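# Stand every drink upright inside an upright canvas bag

## Task

Put each drink into the canvas bag so that it stands upright on the bag's bottom, and finish with the bag itself standing, its sides raised.

## Robot and tools

Robot: two arms, left_arm and right_arm, each ending in a five-finger hand. right_arm has a right hand, left_arm a mirrored left hand. Base poses in the scene frame: left_arm at (-0.050, +0.314, 0) m, quat_wxyz (+1.000, 0, 0, +0.026); right_arm at (+0.024, -0.342, 0) m, quat_wxyz (+1.000, 0, 0, +0.010). A two-camera stand is fixed to the floor behind the arms. Loose objects may occasionally get a small push from outside.

Frames: the scene frame has its origin at table-top height, halfway between the nominal bases, +z up, +x out over the table, left_arm toward +y (arm names do not match image sides). Hand poses, velocities, targets and wrist-camera poses are reported in each arm's own base frame. Fixed cameras and the table use the scene frame. Readings can be a few centimetres off, more at long reach.

Hand point: a point fixed to the palm, about 0.15 m out from the wrist flange and 0.05 m in front of the palm. Its +z runs along the straight fingers, +y out of the palm, +x across the palm away from the thumb on the right hand (toward the thumb on the left hand). Straight fingers extend 0.06-0.07 m past it in +z and sit 0.06 m behind it in -y. A wrist bracket on the little-finger side can strike things.

Row layout (28 numbers, every value in [-1, 1], always both arms): left dx, dy, dz, rx, ry, rz, then left thumb_turn, thumb_bend, index, middle, ring, little, force_limit, speed; then the same 14 for the right arm. Pose part: an offset, not a pose, measured from that arm's Hand target at the start of the action or move, along that arm's base axes; rotation is a rotation vector about the Hand target's position. Scale: 1.0 = 0.6 m or 180 degrees. Offsets longer than 1.0 in translation are shortened. All six pose numbers at 0 re-asks for the current Hand target. Orientation commands are clipped to 40 degrees from the measured orientation each step.

Hand part: these are absolute targets, not offsets. thumb_turn -1 beside the palm, +1 in front of it; thumb_bend and the four fingers -1 straight, +1 curled. force_limit runs linearly from about 0 N at -1 to 10 N at +1 (15 N for the two thumb motors). speed rises from near 0 at -1 to full at +0.48 and stays full up to +1. For a soft grip close at speed -0.94 or below. With the thumb turned in, the hand wraps objects about 0.035-0.065 m thick, or handles down to 0.025 m. To keep a hand unchanged, resend the eight hand numbers of its last executed row (or, if none yet, its hand_measured, hand_force_limit, hand_speed). To squeeze more, raise force_limit and send a more-closed target than hand_measured; to loosen, send a more-open target.

Tools:
execute_actions(actions, cameras): actions is a list of actions, each up to 15 rows at 1/30 s per step; a short table repeats its last row. Every row of one action counts from that action's start Hand target. Images come only with an empty list or when cameras names them.
move(target, speed, blend, blocking, cameras): straight-line path to one row or a list of up to 15 rows, all offsets from the same starting Hand targets. speed in m/s, 0.002 to 4.3, default 0.25 (turns up to twice that in rad/s); one value or one per target. blend in metres rounds corners; 0 stops at each target. blocking=false returns after about 0.5 s while motion continues. Paths do not avoid obstacles; faster moves lag, stray and hit harder. Avoid routing near an arm's own base. Result adds a move: line (done, off_target, moving, held, fault) and limits (paced = pose clipped, held = steps withheld).
wait(seconds 0-10, cameras): lets time run holding last commands.
stop(cameras): brakes a running move.
zoom_image(camera, region [x0,y0,x1,y1] pixels, at most 504x504): closer view of a latest image.
show_instructions(): shows the reference pages.
finished_scene(scene=1): ends the scene permanently.
Cameras: cam_head_left, cam_head_right, cam_high, cam_low, cam_left_wrist, cam_right_wrist, all 896x504.

Results: end_effector_position (m) and end_effector_quat_wxyz per arm in its base frame; Hand target (next offsets start here); joint positions, velocities (may read within noise) and torques (include gravity, noisy; numbers 3 and 4 wrap at ±28 N m); hand_measured, hand_stopped_by (moving, target, force, stalled, fault), hand_load_n (positive when pushed open; a dropped object shows as load near 0). Action calls also list some step positions. The hand point often rests 1-3 cm (up to 5 cm) short, usually low, without contact; the next command re-asks for the target, and a remaining gap can be sent as an offset.

Avoid: dropping or releasing moving items, anything leaving the table (failure), hard hits on fixed or heavy things (failure), the two arms pressing or colliding, or one hand gripping the other's fingers, overloading fingers. An arm blocked by something keeps pressing; command back past the hand point to release. Long loaded or stretched holds heat motors: MOTOR HOT appears near 85 °C and at 100 °C the arm drops for 30-60 s. Any arm stop costs. Smooth, low-effort, quick motion is preferred.

Each tool is called after ">>>" in YAML: its name, and indented under it one key for each argument.

Reference images:

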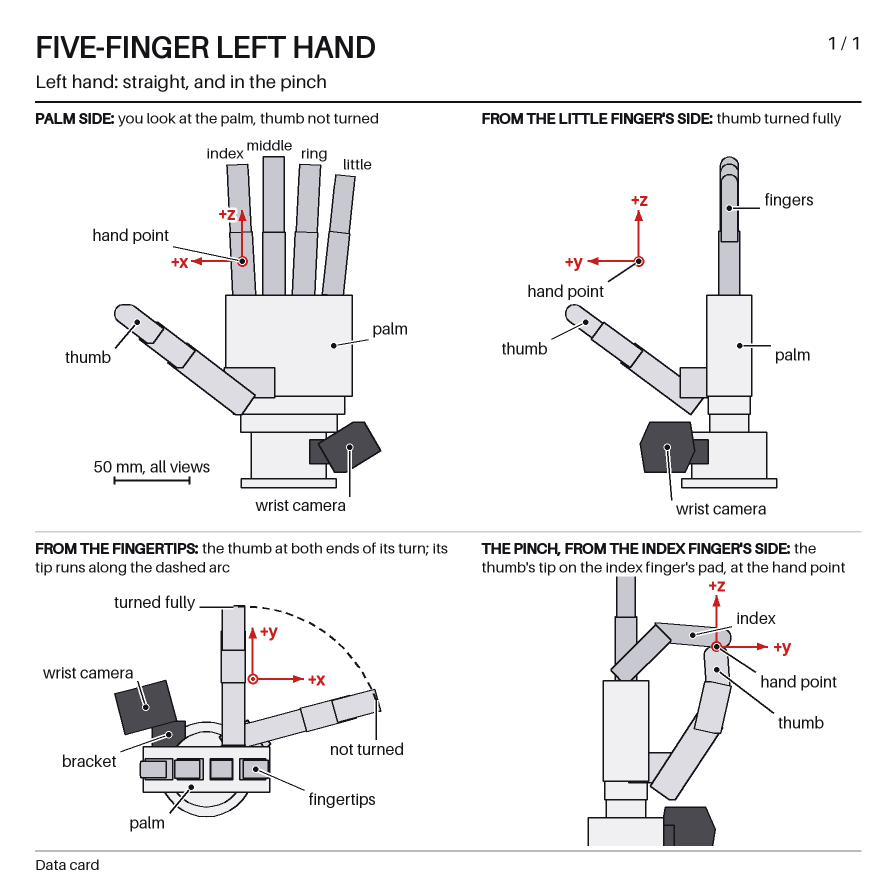

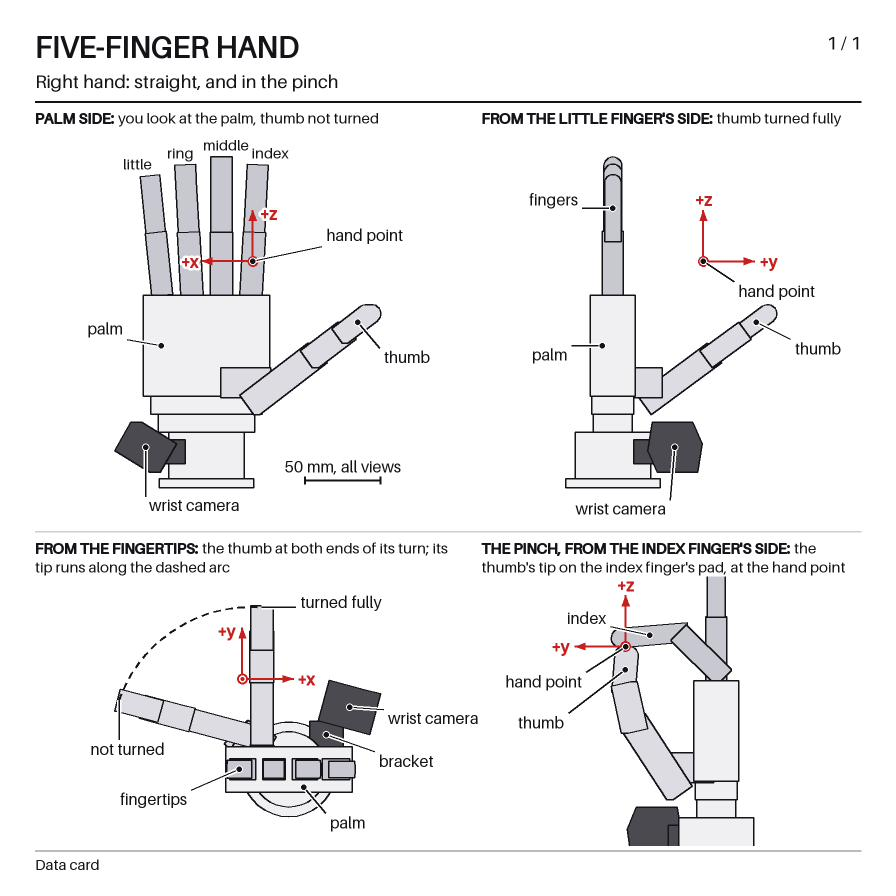

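## Session

>>> execute_actions:
  actions: []

Scene clock: 0.00 s.
left_arm: end_effector_position=(+0.5164, +0.2002, +0.1471) hand_measured=(-1.000, -1.000, -1.000, -1.000, -1.000, -1.000) hand_load_n=(+0.0, +0.0, +0.0, +0.0, +0.0, +0.0) hand_stopped_by=(target, target, target, target, target, target) hand_force_limit=0.00 hand_speed=-0.80 end_effector_quat_wxyz=(-0.120, +0.734, -0.657, -0.126) | right_arm: end_effector_position=(+0.6607, +0.4470, +0.2335) hand_measured=(-1.000, -1.000, -1.000, -1.000, -1.000, -1.000) hand_load_n=(+0.0, +0.0, +0.0, +0.0, +0.0, +0.0) hand_stopped_by=(target, target, target, target, target, target) hand_force_limit=0.00 hand_speed=-0.80 end_effector_quat_wxyz=(-0.112, +0.766, +0.123, +0.621)
Joint positions: left_arm=[0.285 1.927 1.804 -1.372 -0.343 0.188] | right_arm=[0.758 1.924 1.545 0.155 0.412 -1.461]
Joint velocities: within noise
Joint torques (N m): no reading
Heat: left arm: hottest shoulder 30 °C; right arm: hottest waist 32 °C.
Hand target: left_arm +0.5235, +0.2023, +0.1566; -0.132, +0.735, -0.655, -0.119 | right_arm +0.6653, +0.4514, +0.2578; -0.121, +0.754, +0.116, +0.635

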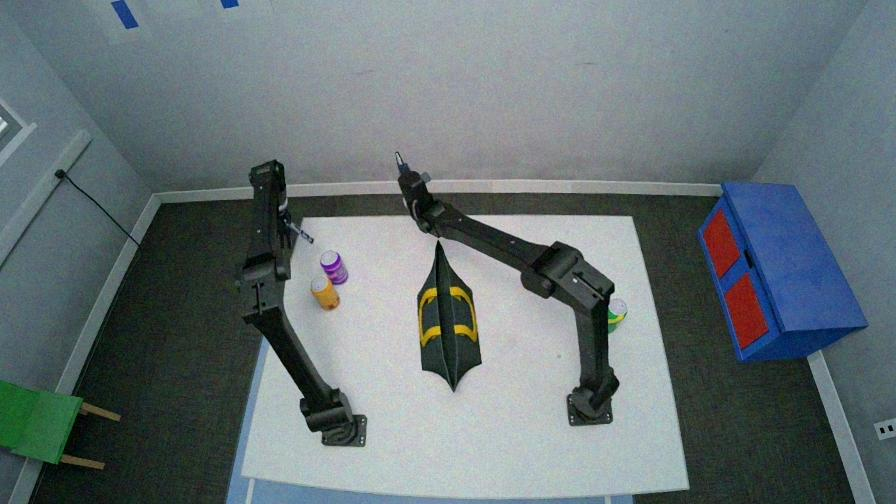

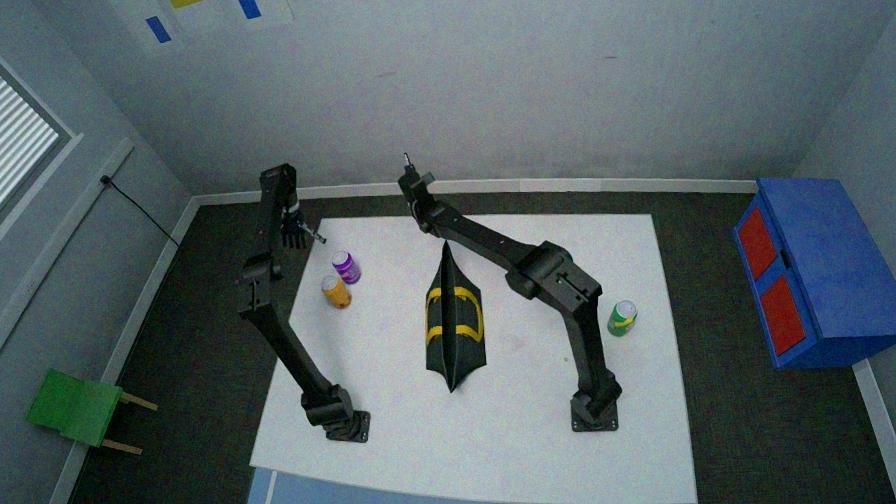

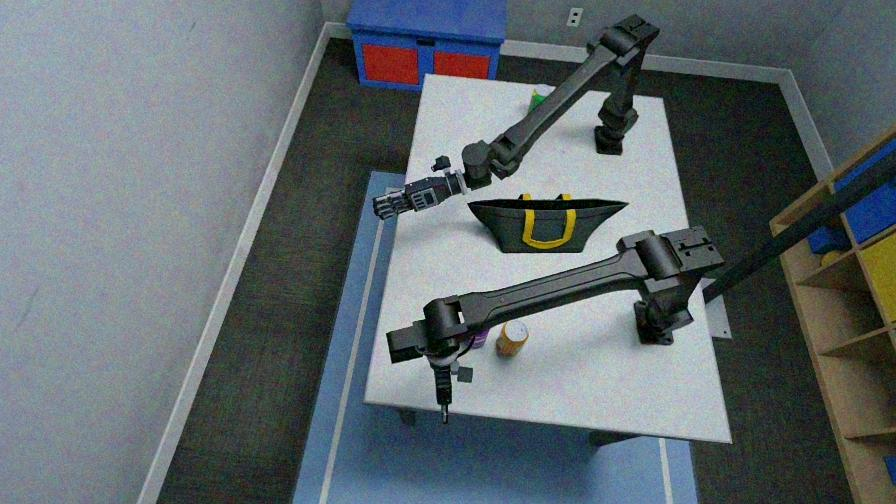

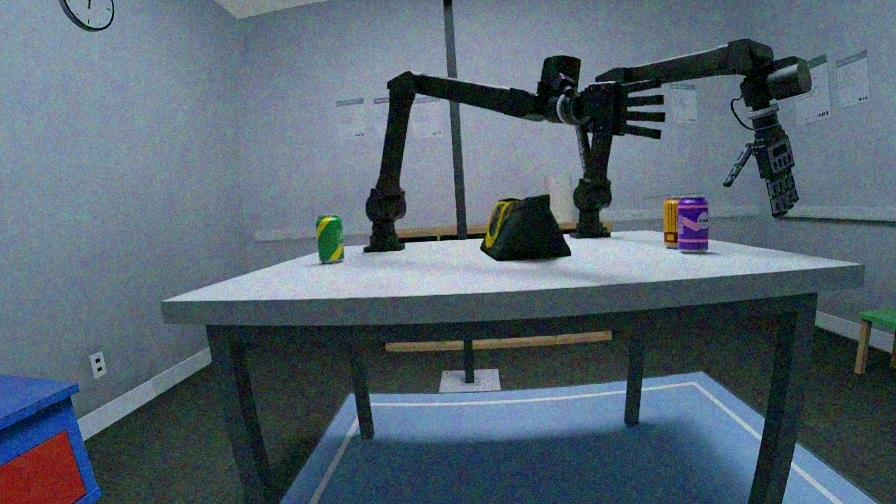

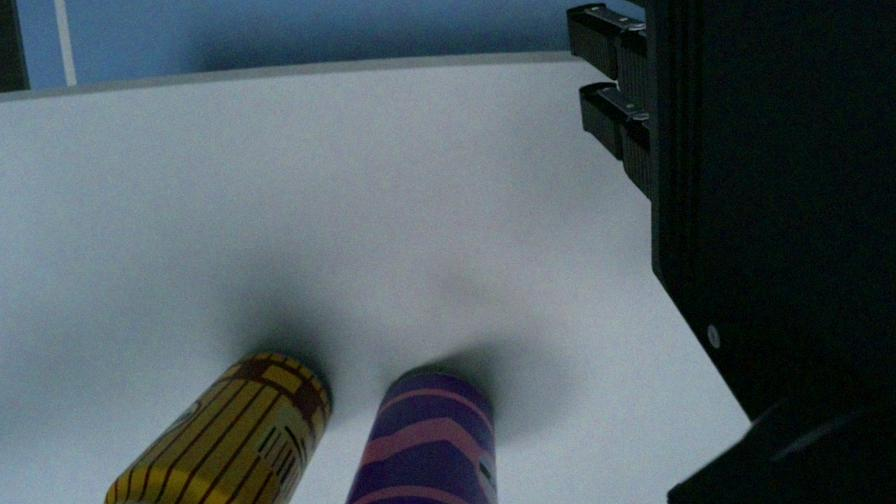

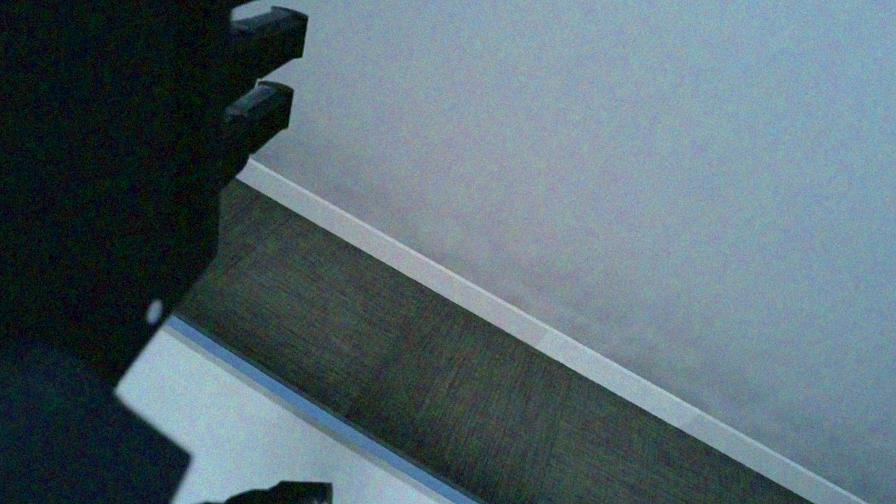

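>>> zoom_image:
  camera: "cam_head_left"
  region: [370, 220, 530, 400]

>>> zoom_image:
  camera: "cam_head_right"
  region: [370, 220, 530, 400]

>>> zoom_image:
  camera: "cam_high"
  region: [440, 160, 660, 280]

>>> zoom_image:
  camera: "cam_low"
  region: [430, 170, 630, 280]

Scaled by 2.800 from the camera's 896x504 image, which has a finer 1280x720 frame.

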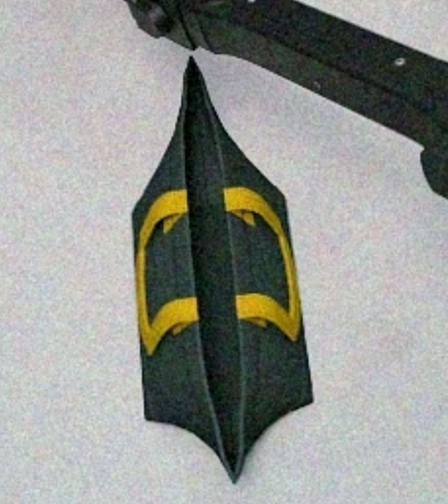

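Scaled by 2.800 from the camera's 896x504 image, which has a finer 1280x720 frame.

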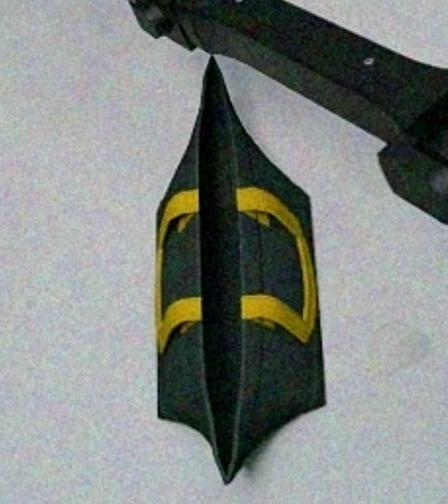

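Scaled by 2.291 from the camera's 896x504 image, which has a finer 1280x720 frame.

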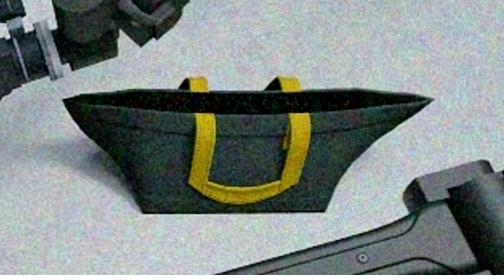

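Scaled by 2.520 from the camera's 896x504 image, which has a finer 1280x720 frame.

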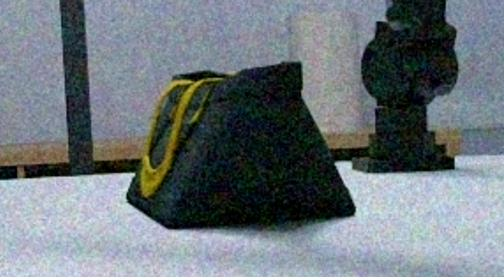

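>>> move:
  target:
    - [0,0,0.22,0,0,0,1,-1,-1,-1,-1,-1,0,0.3,0,0,0,0,0,0,-1,-1,-1,-1,-1,-1,0,-0.8]
    - [-0.231,-0.2305,0.22,-0.092,-0.083,0.458,1,-1,-1,-1,-1,-1,0,0.3,0,0,0,0,0,0,-1,-1,-1,-1,-1,-1,0,-0.8]
  blend: 0.05
  speed: 0.3
  cameras: ["all"]

Scene clock: 97.47 s.
left_arm: end_effector_position=(+0.3868, +0.0646, +0.2853) hand_measured=(+1.000, -1.000, -1.000, -1.000, -1.000, -1.000) hand_load_n=(+0.0, +0.0, +0.0, +0.0, +0.0, +0.0) hand_stopped_by=(target, target, target, target, target, target) hand_force_limit=0.00 hand_speed=0.30 end_effector_quat_wxyz=(-0.001, +1.000, -0.007, +0.001) | right_arm: end_effector_position=(+0.6607, +0.4470, +0.2335) hand_measured=(-1.000, -1.000, -1.000, -1.000, -1.000, -1.000) hand_load_n=(+0.0, +0.0, +0.0, +0.0, +0.0, +0.0) hand_stopped_by=(target, target, target, target, target, target) hand_force_limit=0.00 hand_speed=-0.80 end_effector_quat_wxyz=(-0.112, +0.766, +0.123, +0.621)
Joint positions: left_arm=[0.338 1.33 1.433 -1.671 -0.001 -1.218] | right_arm=[0.758 1.924 1.545 0.155 0.412 -1.461]
Joint torques (N m): left_arm=[-0.56 -8.59 6.91 0.05 0.16 -0.19] | right_arm=[-1.49 -15.09 10.89 1.62 0.14 0.03]
Heat: left arm: hottest shoulder 36 °C; right arm: hottest elbow 35 °C.
Hand target: left_arm +0.3849, +0.0640, +0.2885; +0.000, +1.000, +0.000, +0.000 | right_arm +0.6653, +0.4514, +0.2578; -0.121, +0.754, +0.116, +0.635
Off the commanded pose: left_arm 0.004 m, 1 deg | right_arm 0.025 m, 2 deg.
joint sent to its limit (left arm) — joint 4 (wrist pitch), lower limit. The joint targets still meet the commanded pose.
move: off_target (right_arm)

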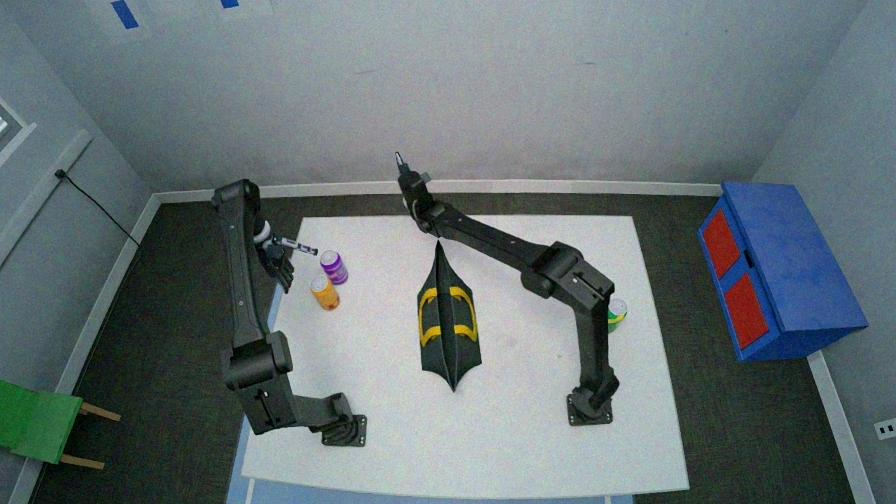

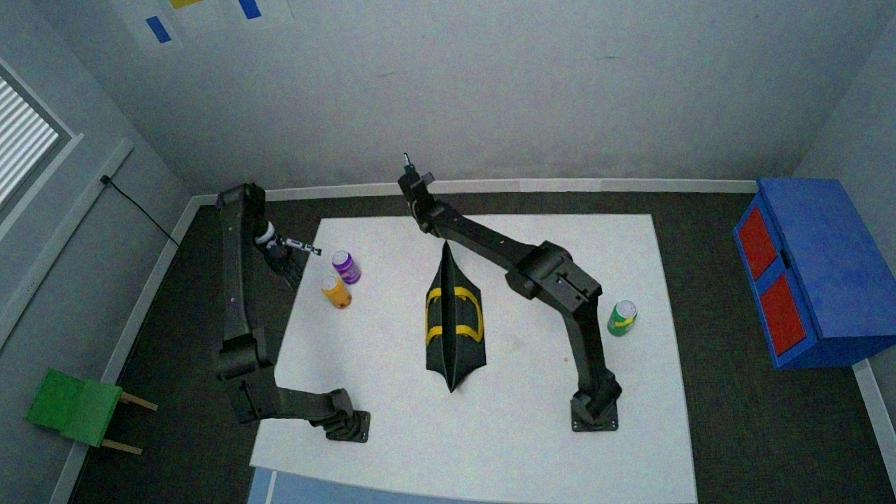

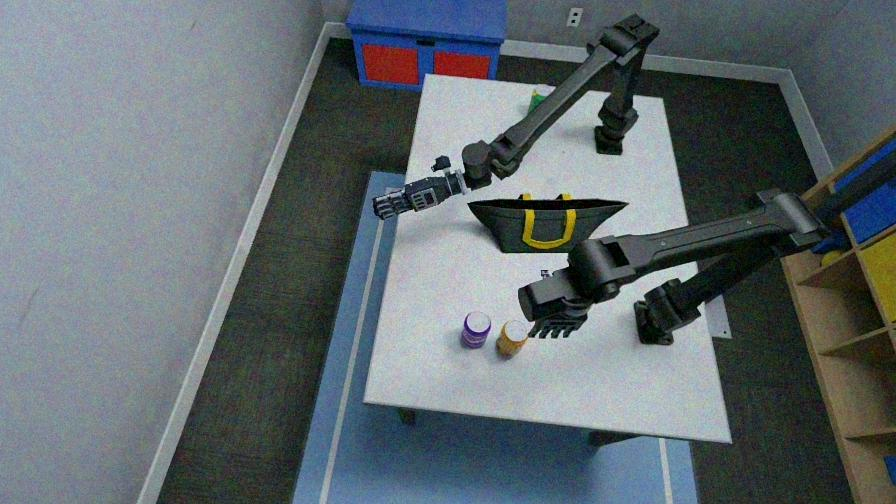

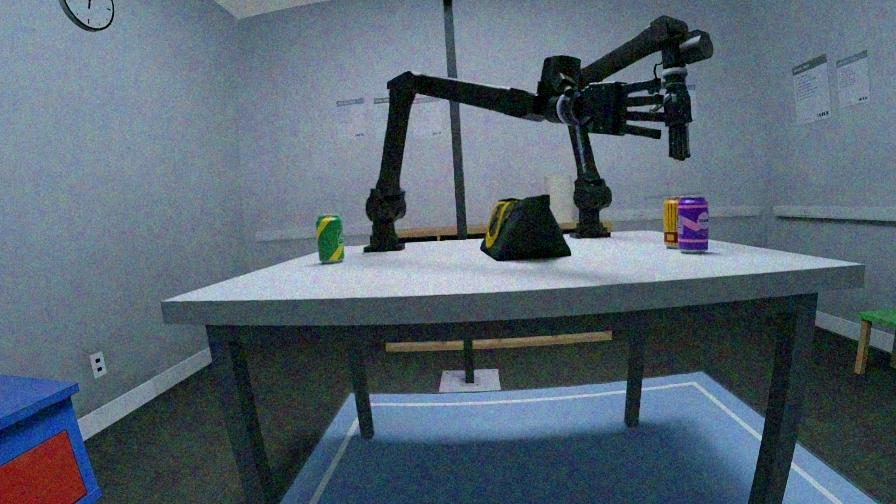

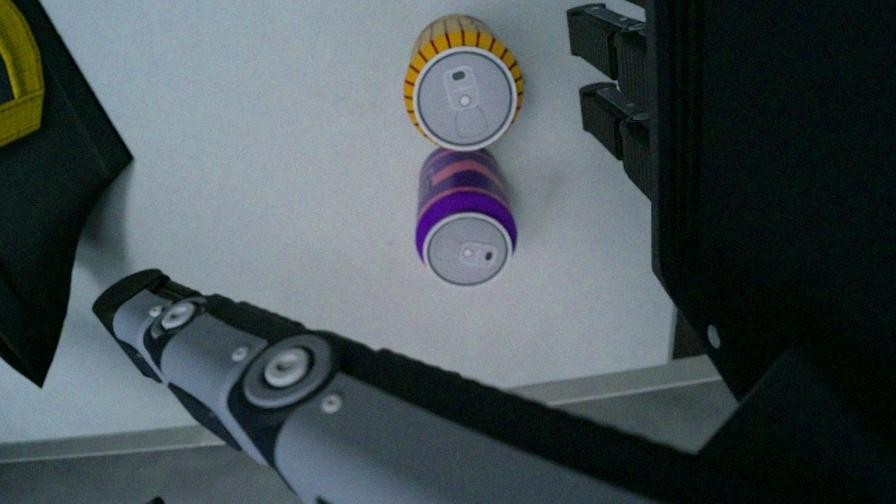

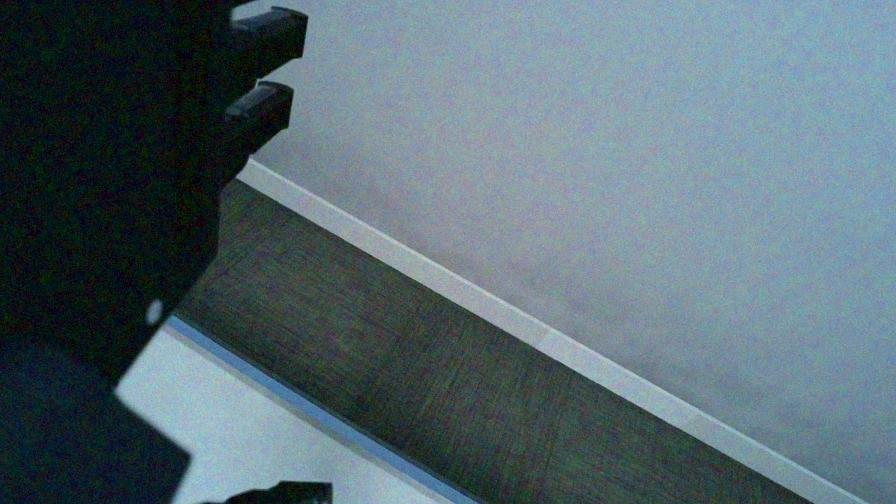

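>>> zoom_image:
  camera: "cam_head_left"
  region: [250, 220, 370, 330]

>>> zoom_image:
  camera: "cam_head_right"
  region: [540, 260, 680, 360]

Scaled by 4.200 from the camera's 896x504 image, which has a finer 1280x720 frame.

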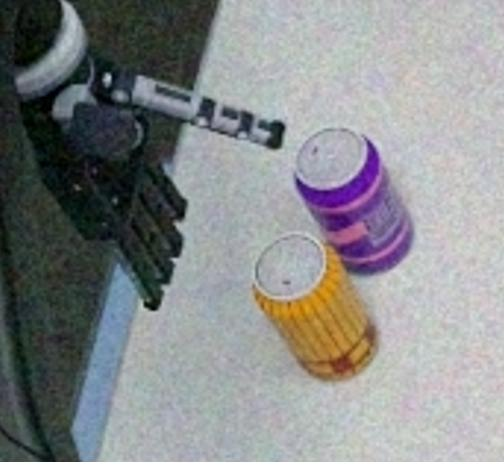

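Scaled by 3.600 from the camera's 896x504 image, which has a finer 1280x720 frame.

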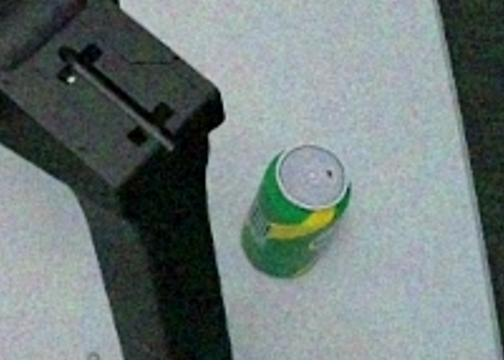

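>>> move:
  target: [0.025,0,-0.155,0,0,0,1,-1,-1,-1,-1,-1,0,0.3,0,0,0,0,0,0,-1,-1,-1,-1,-1,-1,0,-0.8]
  speed: 0.2
  cameras: ["cam_head_left","cam_head_right","cam_high","cam_left_wrist"]

Scene clock: 142.17 s.
left_arm: end_effector_position=(+0.3954, +0.0657, +0.1956) hand_measured=(+1.000, -1.000, -1.000, -1.000, -1.000, -1.000) hand_load_n=(+0.0, +0.0, +0.0, +0.0, +0.0, +0.0) hand_stopped_by=(target, target, target, target, target, target) hand_force_limit=0.00 hand_speed=0.30 end_effector_quat_wxyz=(+0.001, +1.000, -0.003, -0.005) | right_arm: end_effector_position=(+0.6607, +0.4470, +0.2335) hand_measured=(-1.000, -1.000, -1.000, -1.000, -1.000, -1.000) hand_load_n=(+0.0, +0.0, +0.0, +0.0, +0.0, +0.0) hand_stopped_by=(target, target, target, target, target, target) hand_force_limit=0.00 hand_speed=-0.80 end_effector_quat_wxyz=(-0.112, +0.766, +0.123, +0.621)
Joint positions: left_arm=[0.333 1.363 1.228 -1.446 -0.001 -1.232] | right_arm=[0.758 1.924 1.545 0.155 0.412 -1.461]
Joint torques (N m): left_arm=[-0.91 -8.47 6.98 0.69 0.18 -0.13] | right_arm=[-1.55 -15.44 10.95 1.81 0.18 0.01]
Heat: left arm: hottest shoulder 32 °C; right arm: hottest elbow 37 °C.
Hand target: left_arm +0.4000, +0.0640, +0.1955; +0.000, +1.000, +0.000, +0.000 | right_arm +0.6653, +0.4514, +0.2578; -0.121, +0.754, +0.116, +0.635
Off the commanded pose: left_arm 0.005 m, 1 deg | right_arm 0.025 m, 2 deg.
move: off_target (right_arm)
Images, in order (width x height): cam_head_left 896x504, cam_head_right 896x504, cam_high 896x504, cam_left_wrist 896x504.

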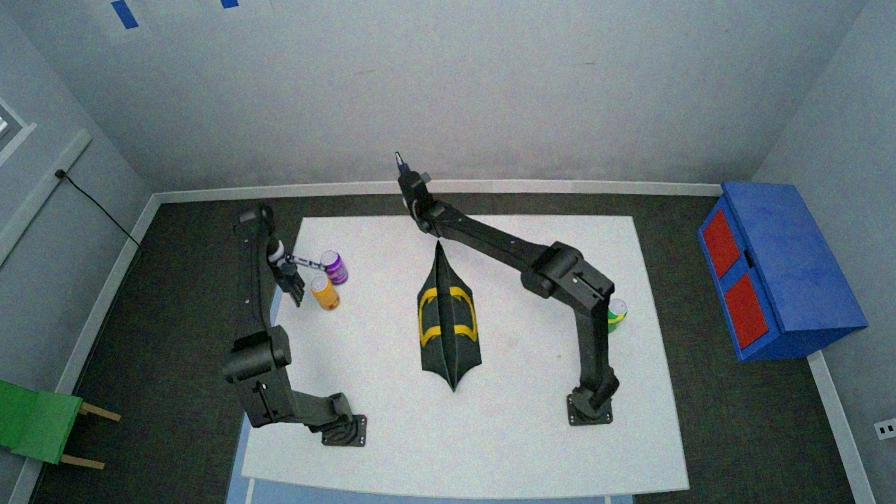

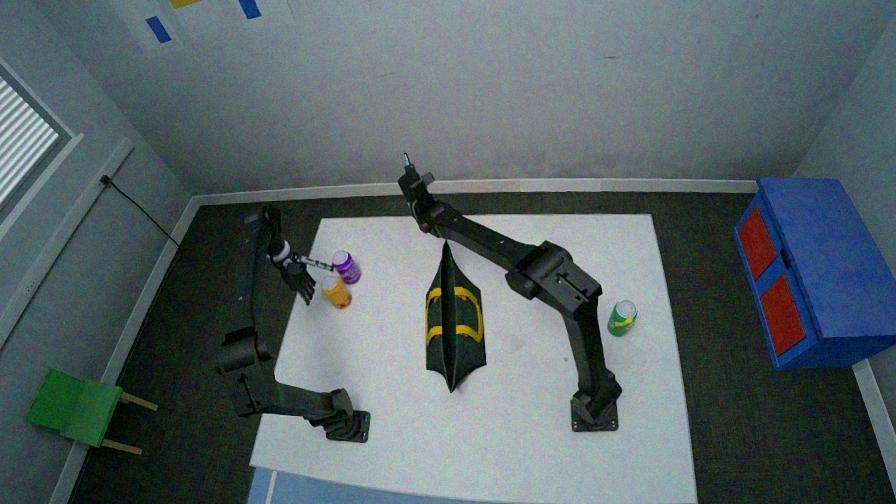

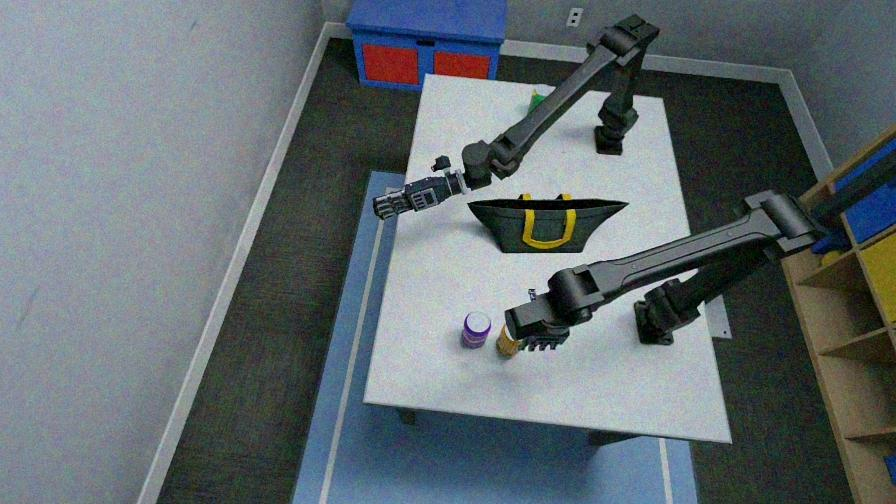

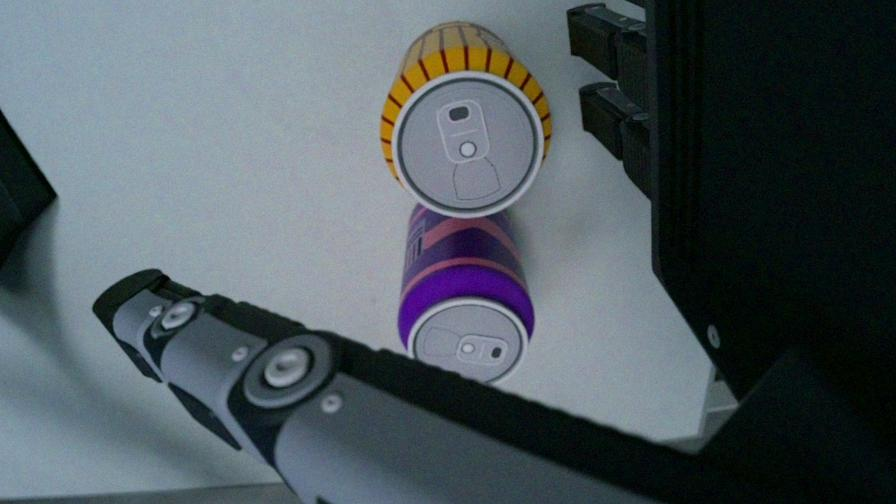

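>>> zoom_image:
  camera: "cam_head_left"
  region: [260, 230, 370, 320]

>>> zoom_image:
  camera: "cam_head_right"
  region: [260, 230, 370, 320]

>>> zoom_image:
  camera: "cam_high"
  region: [440, 270, 600, 390]

Scaled by 4.582 from the camera's 896x504 image, which has a finer 1280x720 frame.

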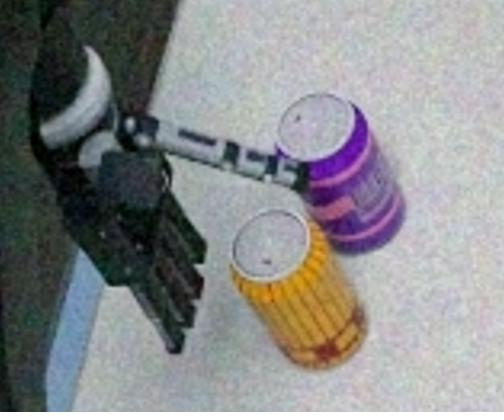

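Scaled by 4.582 from the camera's 896x504 image, which has a finer 1280x720 frame.

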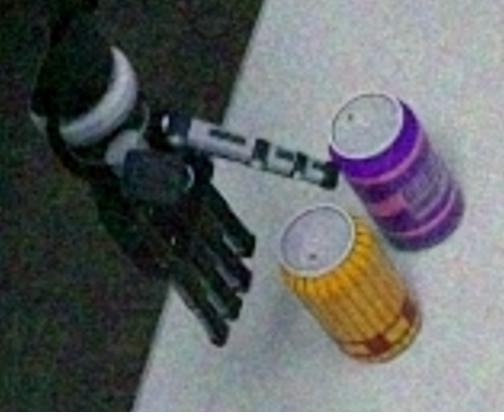

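Scaled by 3.150 from the camera's 896x504 image, which has a finer 1280x720 frame.

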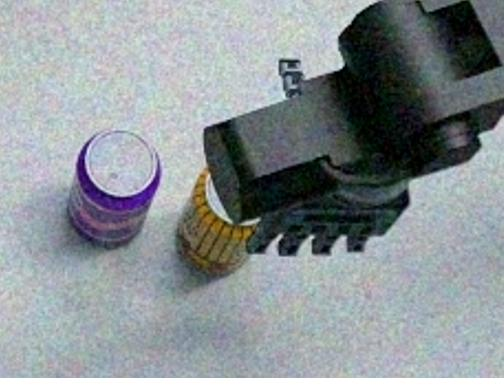

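>>> move:
  target: [0.01,-0.01,-0.065,0,0,0,1,-1,-1,-1,-1,-1,0,0.3,0,0,0,0,0,0,-1,-1,-1,-1,-1,-1,0,-0.8]
  speed: 0.1
  cameras: ["cam_head_left","cam_head_right","cam_high","cam_left_wrist"]

>>> zoom_image:
  camera: "cam_head_left"
  region: [260, 230, 370, 320]

>>> zoom_image:
  camera: "cam_head_right"
  region: [260, 230, 370, 320]

Scene clock: 162.97 s.
left_arm: end_effector_position=(+0.4017, +0.0605, +0.1585) hand_measured=(+1.000, -1.000, -1.000, -1.000, -1.000, -1.000) hand_load_n=(+0.0, +0.0, +0.0, +0.0, +0.0, +0.0) hand_stopped_by=(target, target, target, target, target, target) hand_force_limit=0.00 hand_speed=0.30 end_effector_quat_wxyz=(+0.000, +1.000, -0.002, -0.002) | right_arm: end_effector_position=(+0.6607, +0.4470, +0.2335) hand_measured=(-1.000, -1.000, -1.000, -1.000, -1.000, -1.000) hand_load_n=(+0.0, +0.0, +0.0, +0.0, +0.0, +0.0) hand_stopped_by=(target, target, target, target, target, target) hand_force_limit=0.00 hand_speed=-0.80 end_effector_quat_wxyz=(-0.112, +0.766, +0.123, +0.621)
Joint positions: left_arm=[0.315 1.388 1.155 -1.342 -0.001 -1.251] | right_arm=[0.758 1.924 1.545 0.155 0.412 -1.461]
Joint torques (N m): left_arm=[-1.08 -7.59 6.49 0.87 0.18 -0.16] | right_arm=[-1.14 -15.33 11 1.74 0.14 0.07]
Heat: left arm: hottest elbow 33 °C; right arm: hottest elbow 37 °C.
Hand target: left_arm +0.4060, +0.0580, +0.1566; +0.000, +1.000, +0.000, +0.000 | right_arm +0.6653, +0.4514, +0.2578; -0.121, +0.754, +0.116, +0.635
Off the commanded pose: left_arm 0.005 m, 0 deg | right_arm 0.025 m, 2 deg.
move: off_target (right_arm)
Images, in order (width x height): cam_head_left 896x504, cam_head_right 896x504, cam_high 896x504, cam_left_wrist 896x504.

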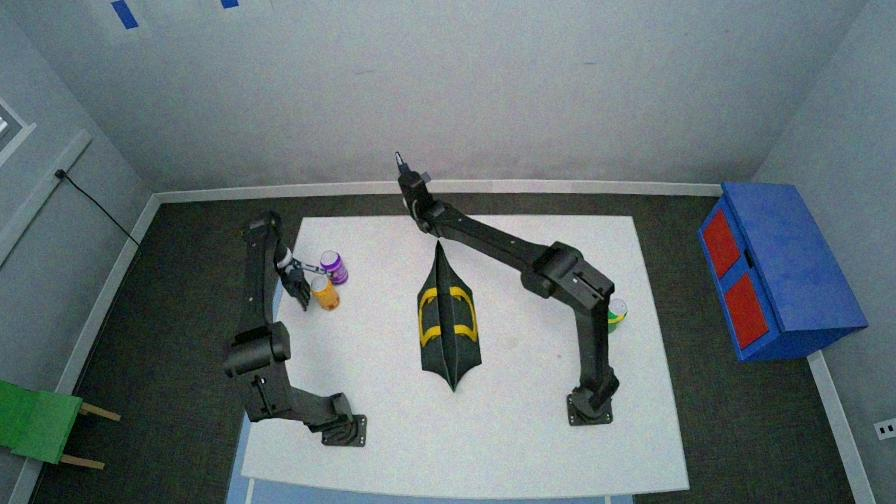

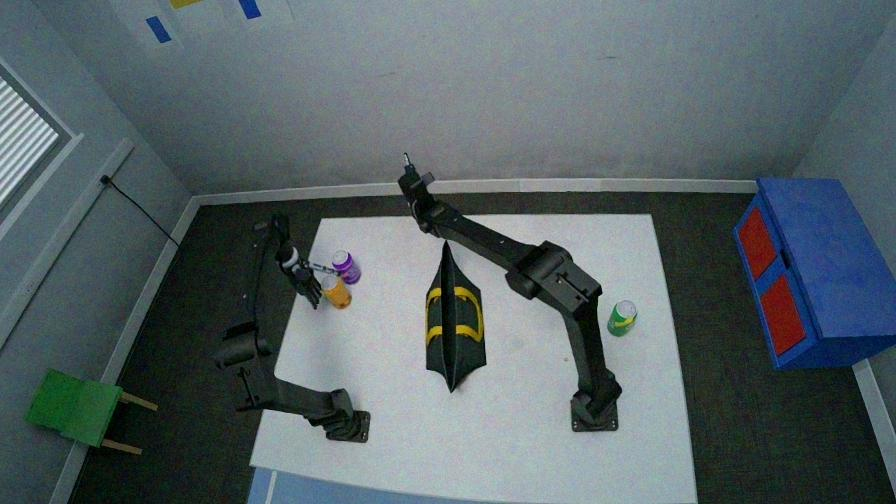

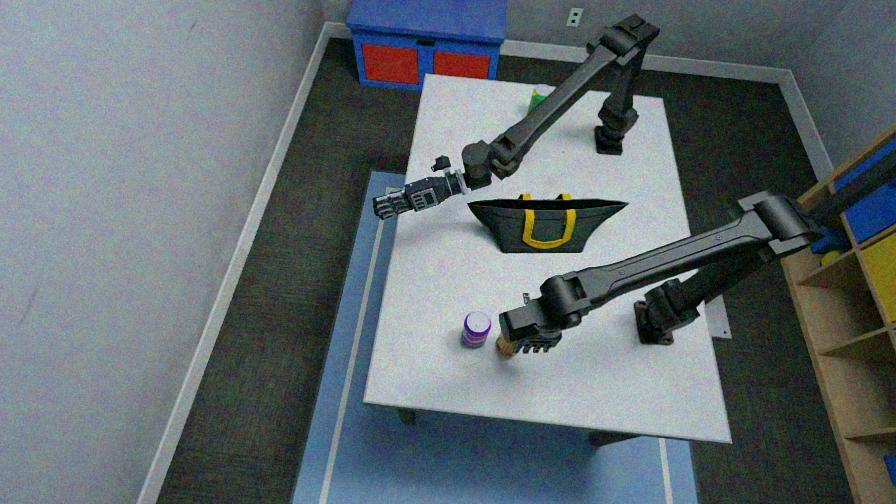

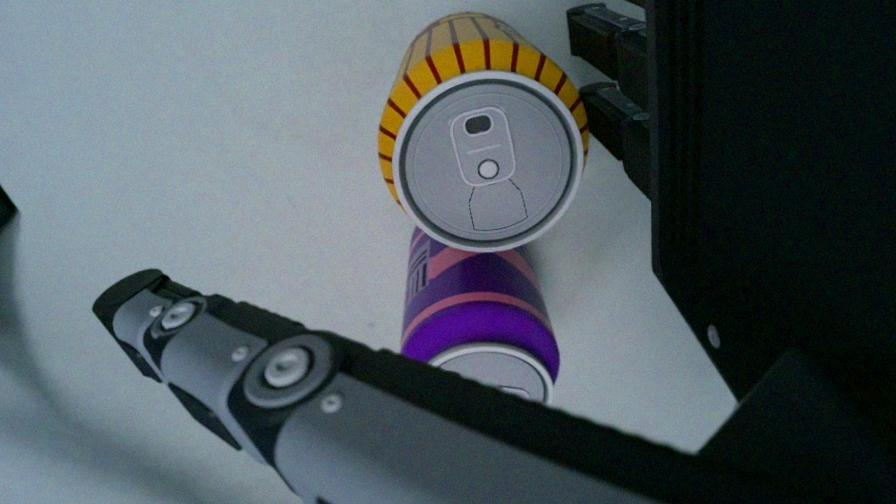

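Scaled by 4.582 from the camera's 896x504 image, which has a finer 1280x720 frame.

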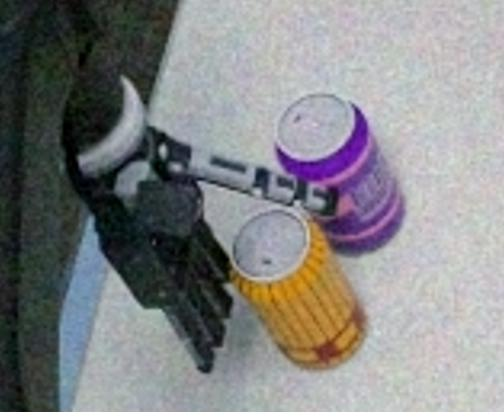

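Scaled by 4.582 from the camera's 896x504 image, which has a finer 1280x720 frame.

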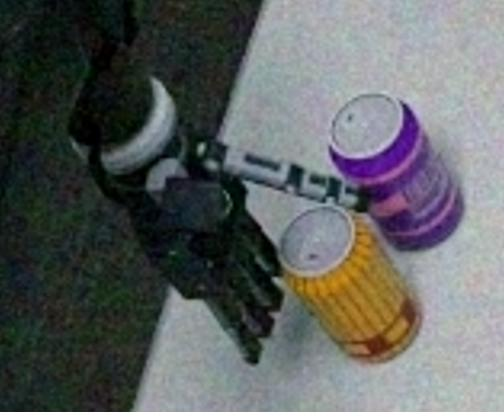

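>>> move:
  target: [0.0,0,-0.124,0,0,0,1,-1,-1,-1,-1,-1,0,0.3,0,0,0,0,0,0,-1,-1,-1,-1,-1,-1,0,-0.8]
  speed: 0.08
  cameras: ["cam_head_left","cam_low","cam_high","cam_left_wrist"]

>>> zoom_image:
  camera: "cam_head_left"
  region: [260, 230, 370, 320]

>>> zoom_image:
  camera: "cam_low"
  region: [600, 100, 760, 280]

Scene clock: 169.27 s.
left_arm: end_effector_position=(+0.4028, +0.0610, +0.0856) hand_measured=(+1.000, -1.000, -1.000, -1.000, -1.000, -1.000) hand_load_n=(+0.0, +0.0, +0.0, +0.0, +0.0, +0.0) hand_stopped_by=(target, target, target, target, target, target) hand_force_limit=0.00 hand_speed=0.30 end_effector_quat_wxyz=(-0.001, +1.000, -0.002, -0.001) | right_arm: end_effector_position=(+0.6607, +0.4470, +0.2335) hand_measured=(-1.000, -1.000, -1.000, -1.000, -1.000, -1.000) hand_load_n=(+0.0, +0.0, +0.0, +0.0, +0.0, +0.0) hand_stopped_by=(target, target, target, target, target, target) hand_force_limit=0.00 hand_speed=-0.80 end_effector_quat_wxyz=(-0.112, +0.766, +0.123, +0.621)
Joint positions: left_arm=[0.315 1.454 1.02 -1.137 -0.003 -1.253] | right_arm=[0.758 1.924 1.545 0.155 0.412 -1.461]
Joint torques (N m): left_arm=[-0.62 -8.7 5.9 0.68 0.27 -0.11] | right_arm=[-1.73 -15.21 11 1.58 0.13 0.03]
Heat: left arm: hottest elbow 32 °C; right arm: hottest elbow 38 °C.
Hand target: left_arm +0.4060, +0.0580, +0.0822; +0.000, +1.000, +0.000, +0.000 | right_arm +0.6653, +0.4514, +0.2578; -0.121, +0.754, +0.116, +0.635
Off the commanded pose: left_arm 0.006 m, 0 deg | right_arm 0.025 m, 2 deg.
move: off_target (right_arm)
Images, in order (width x height): cam_head_left 896x504, cam_high 896x504, cam_low 896x504, cam_left_wrist 896x504.

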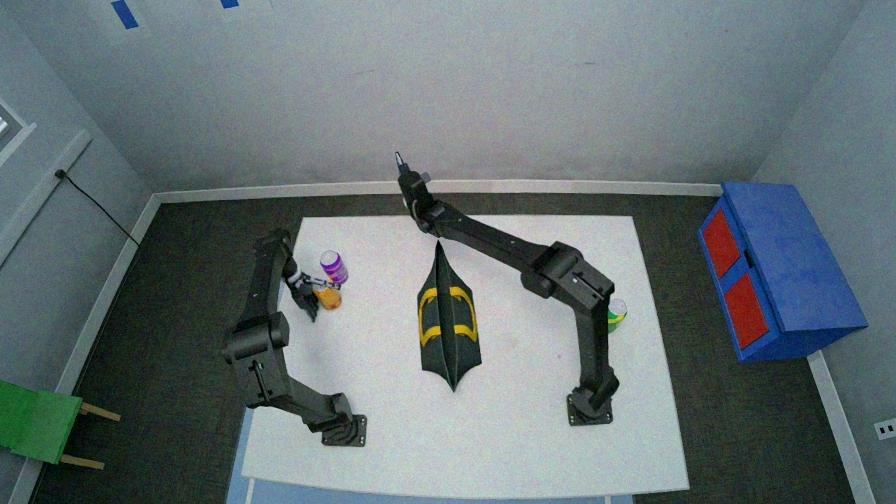

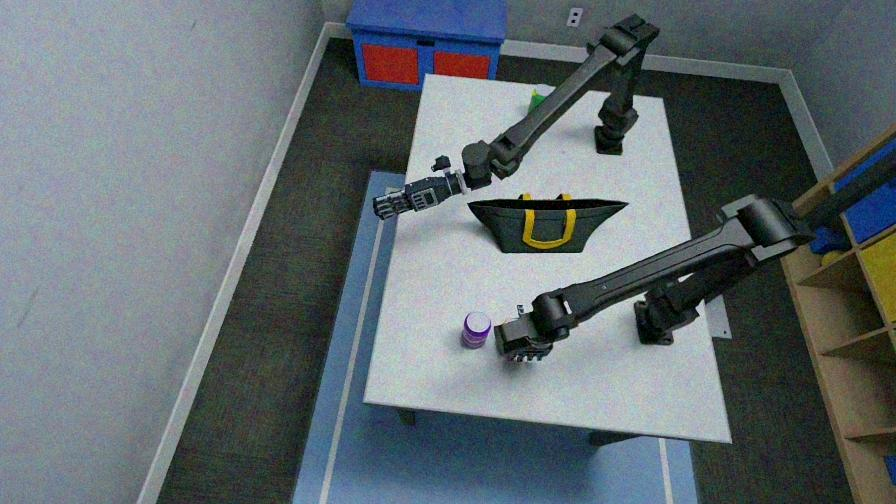

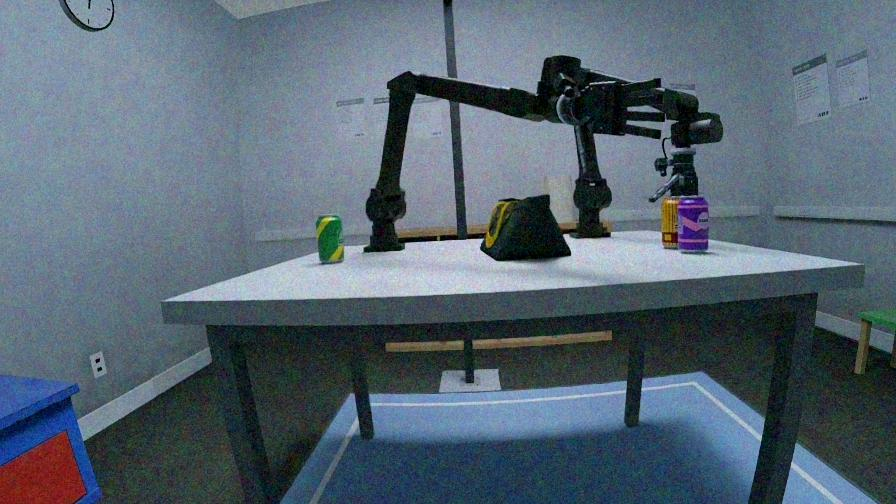

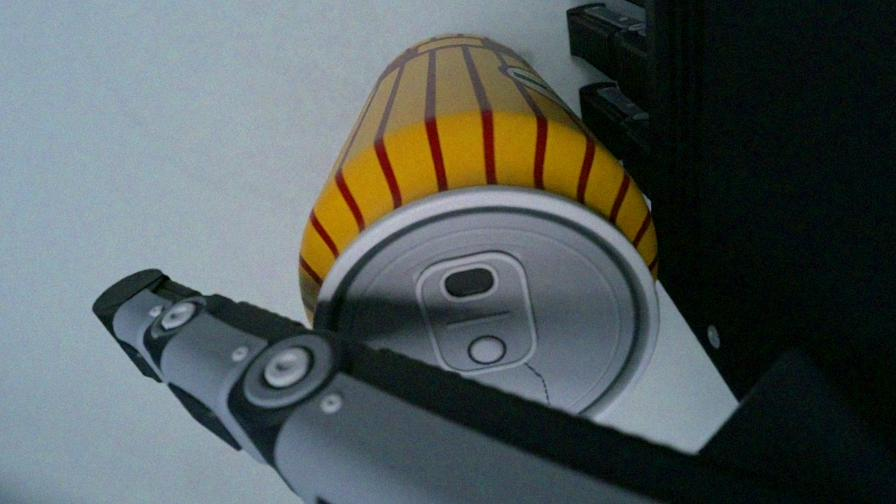

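Scaled by 4.582 from the camera's 896x504 image, which has a finer 1280x720 frame.

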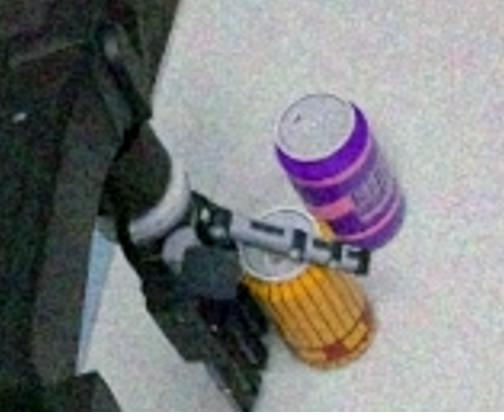

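Scaled by 2.800 from the camera's 896x504 image, which has a finer 1280x720 frame.

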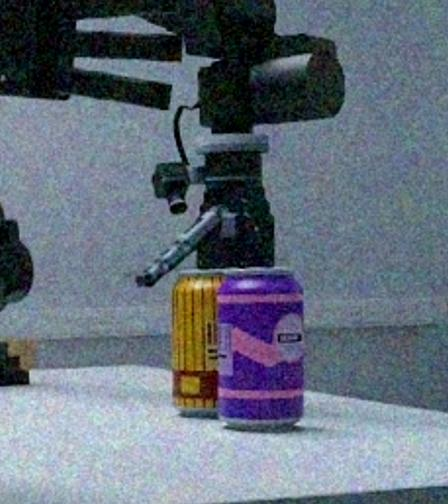

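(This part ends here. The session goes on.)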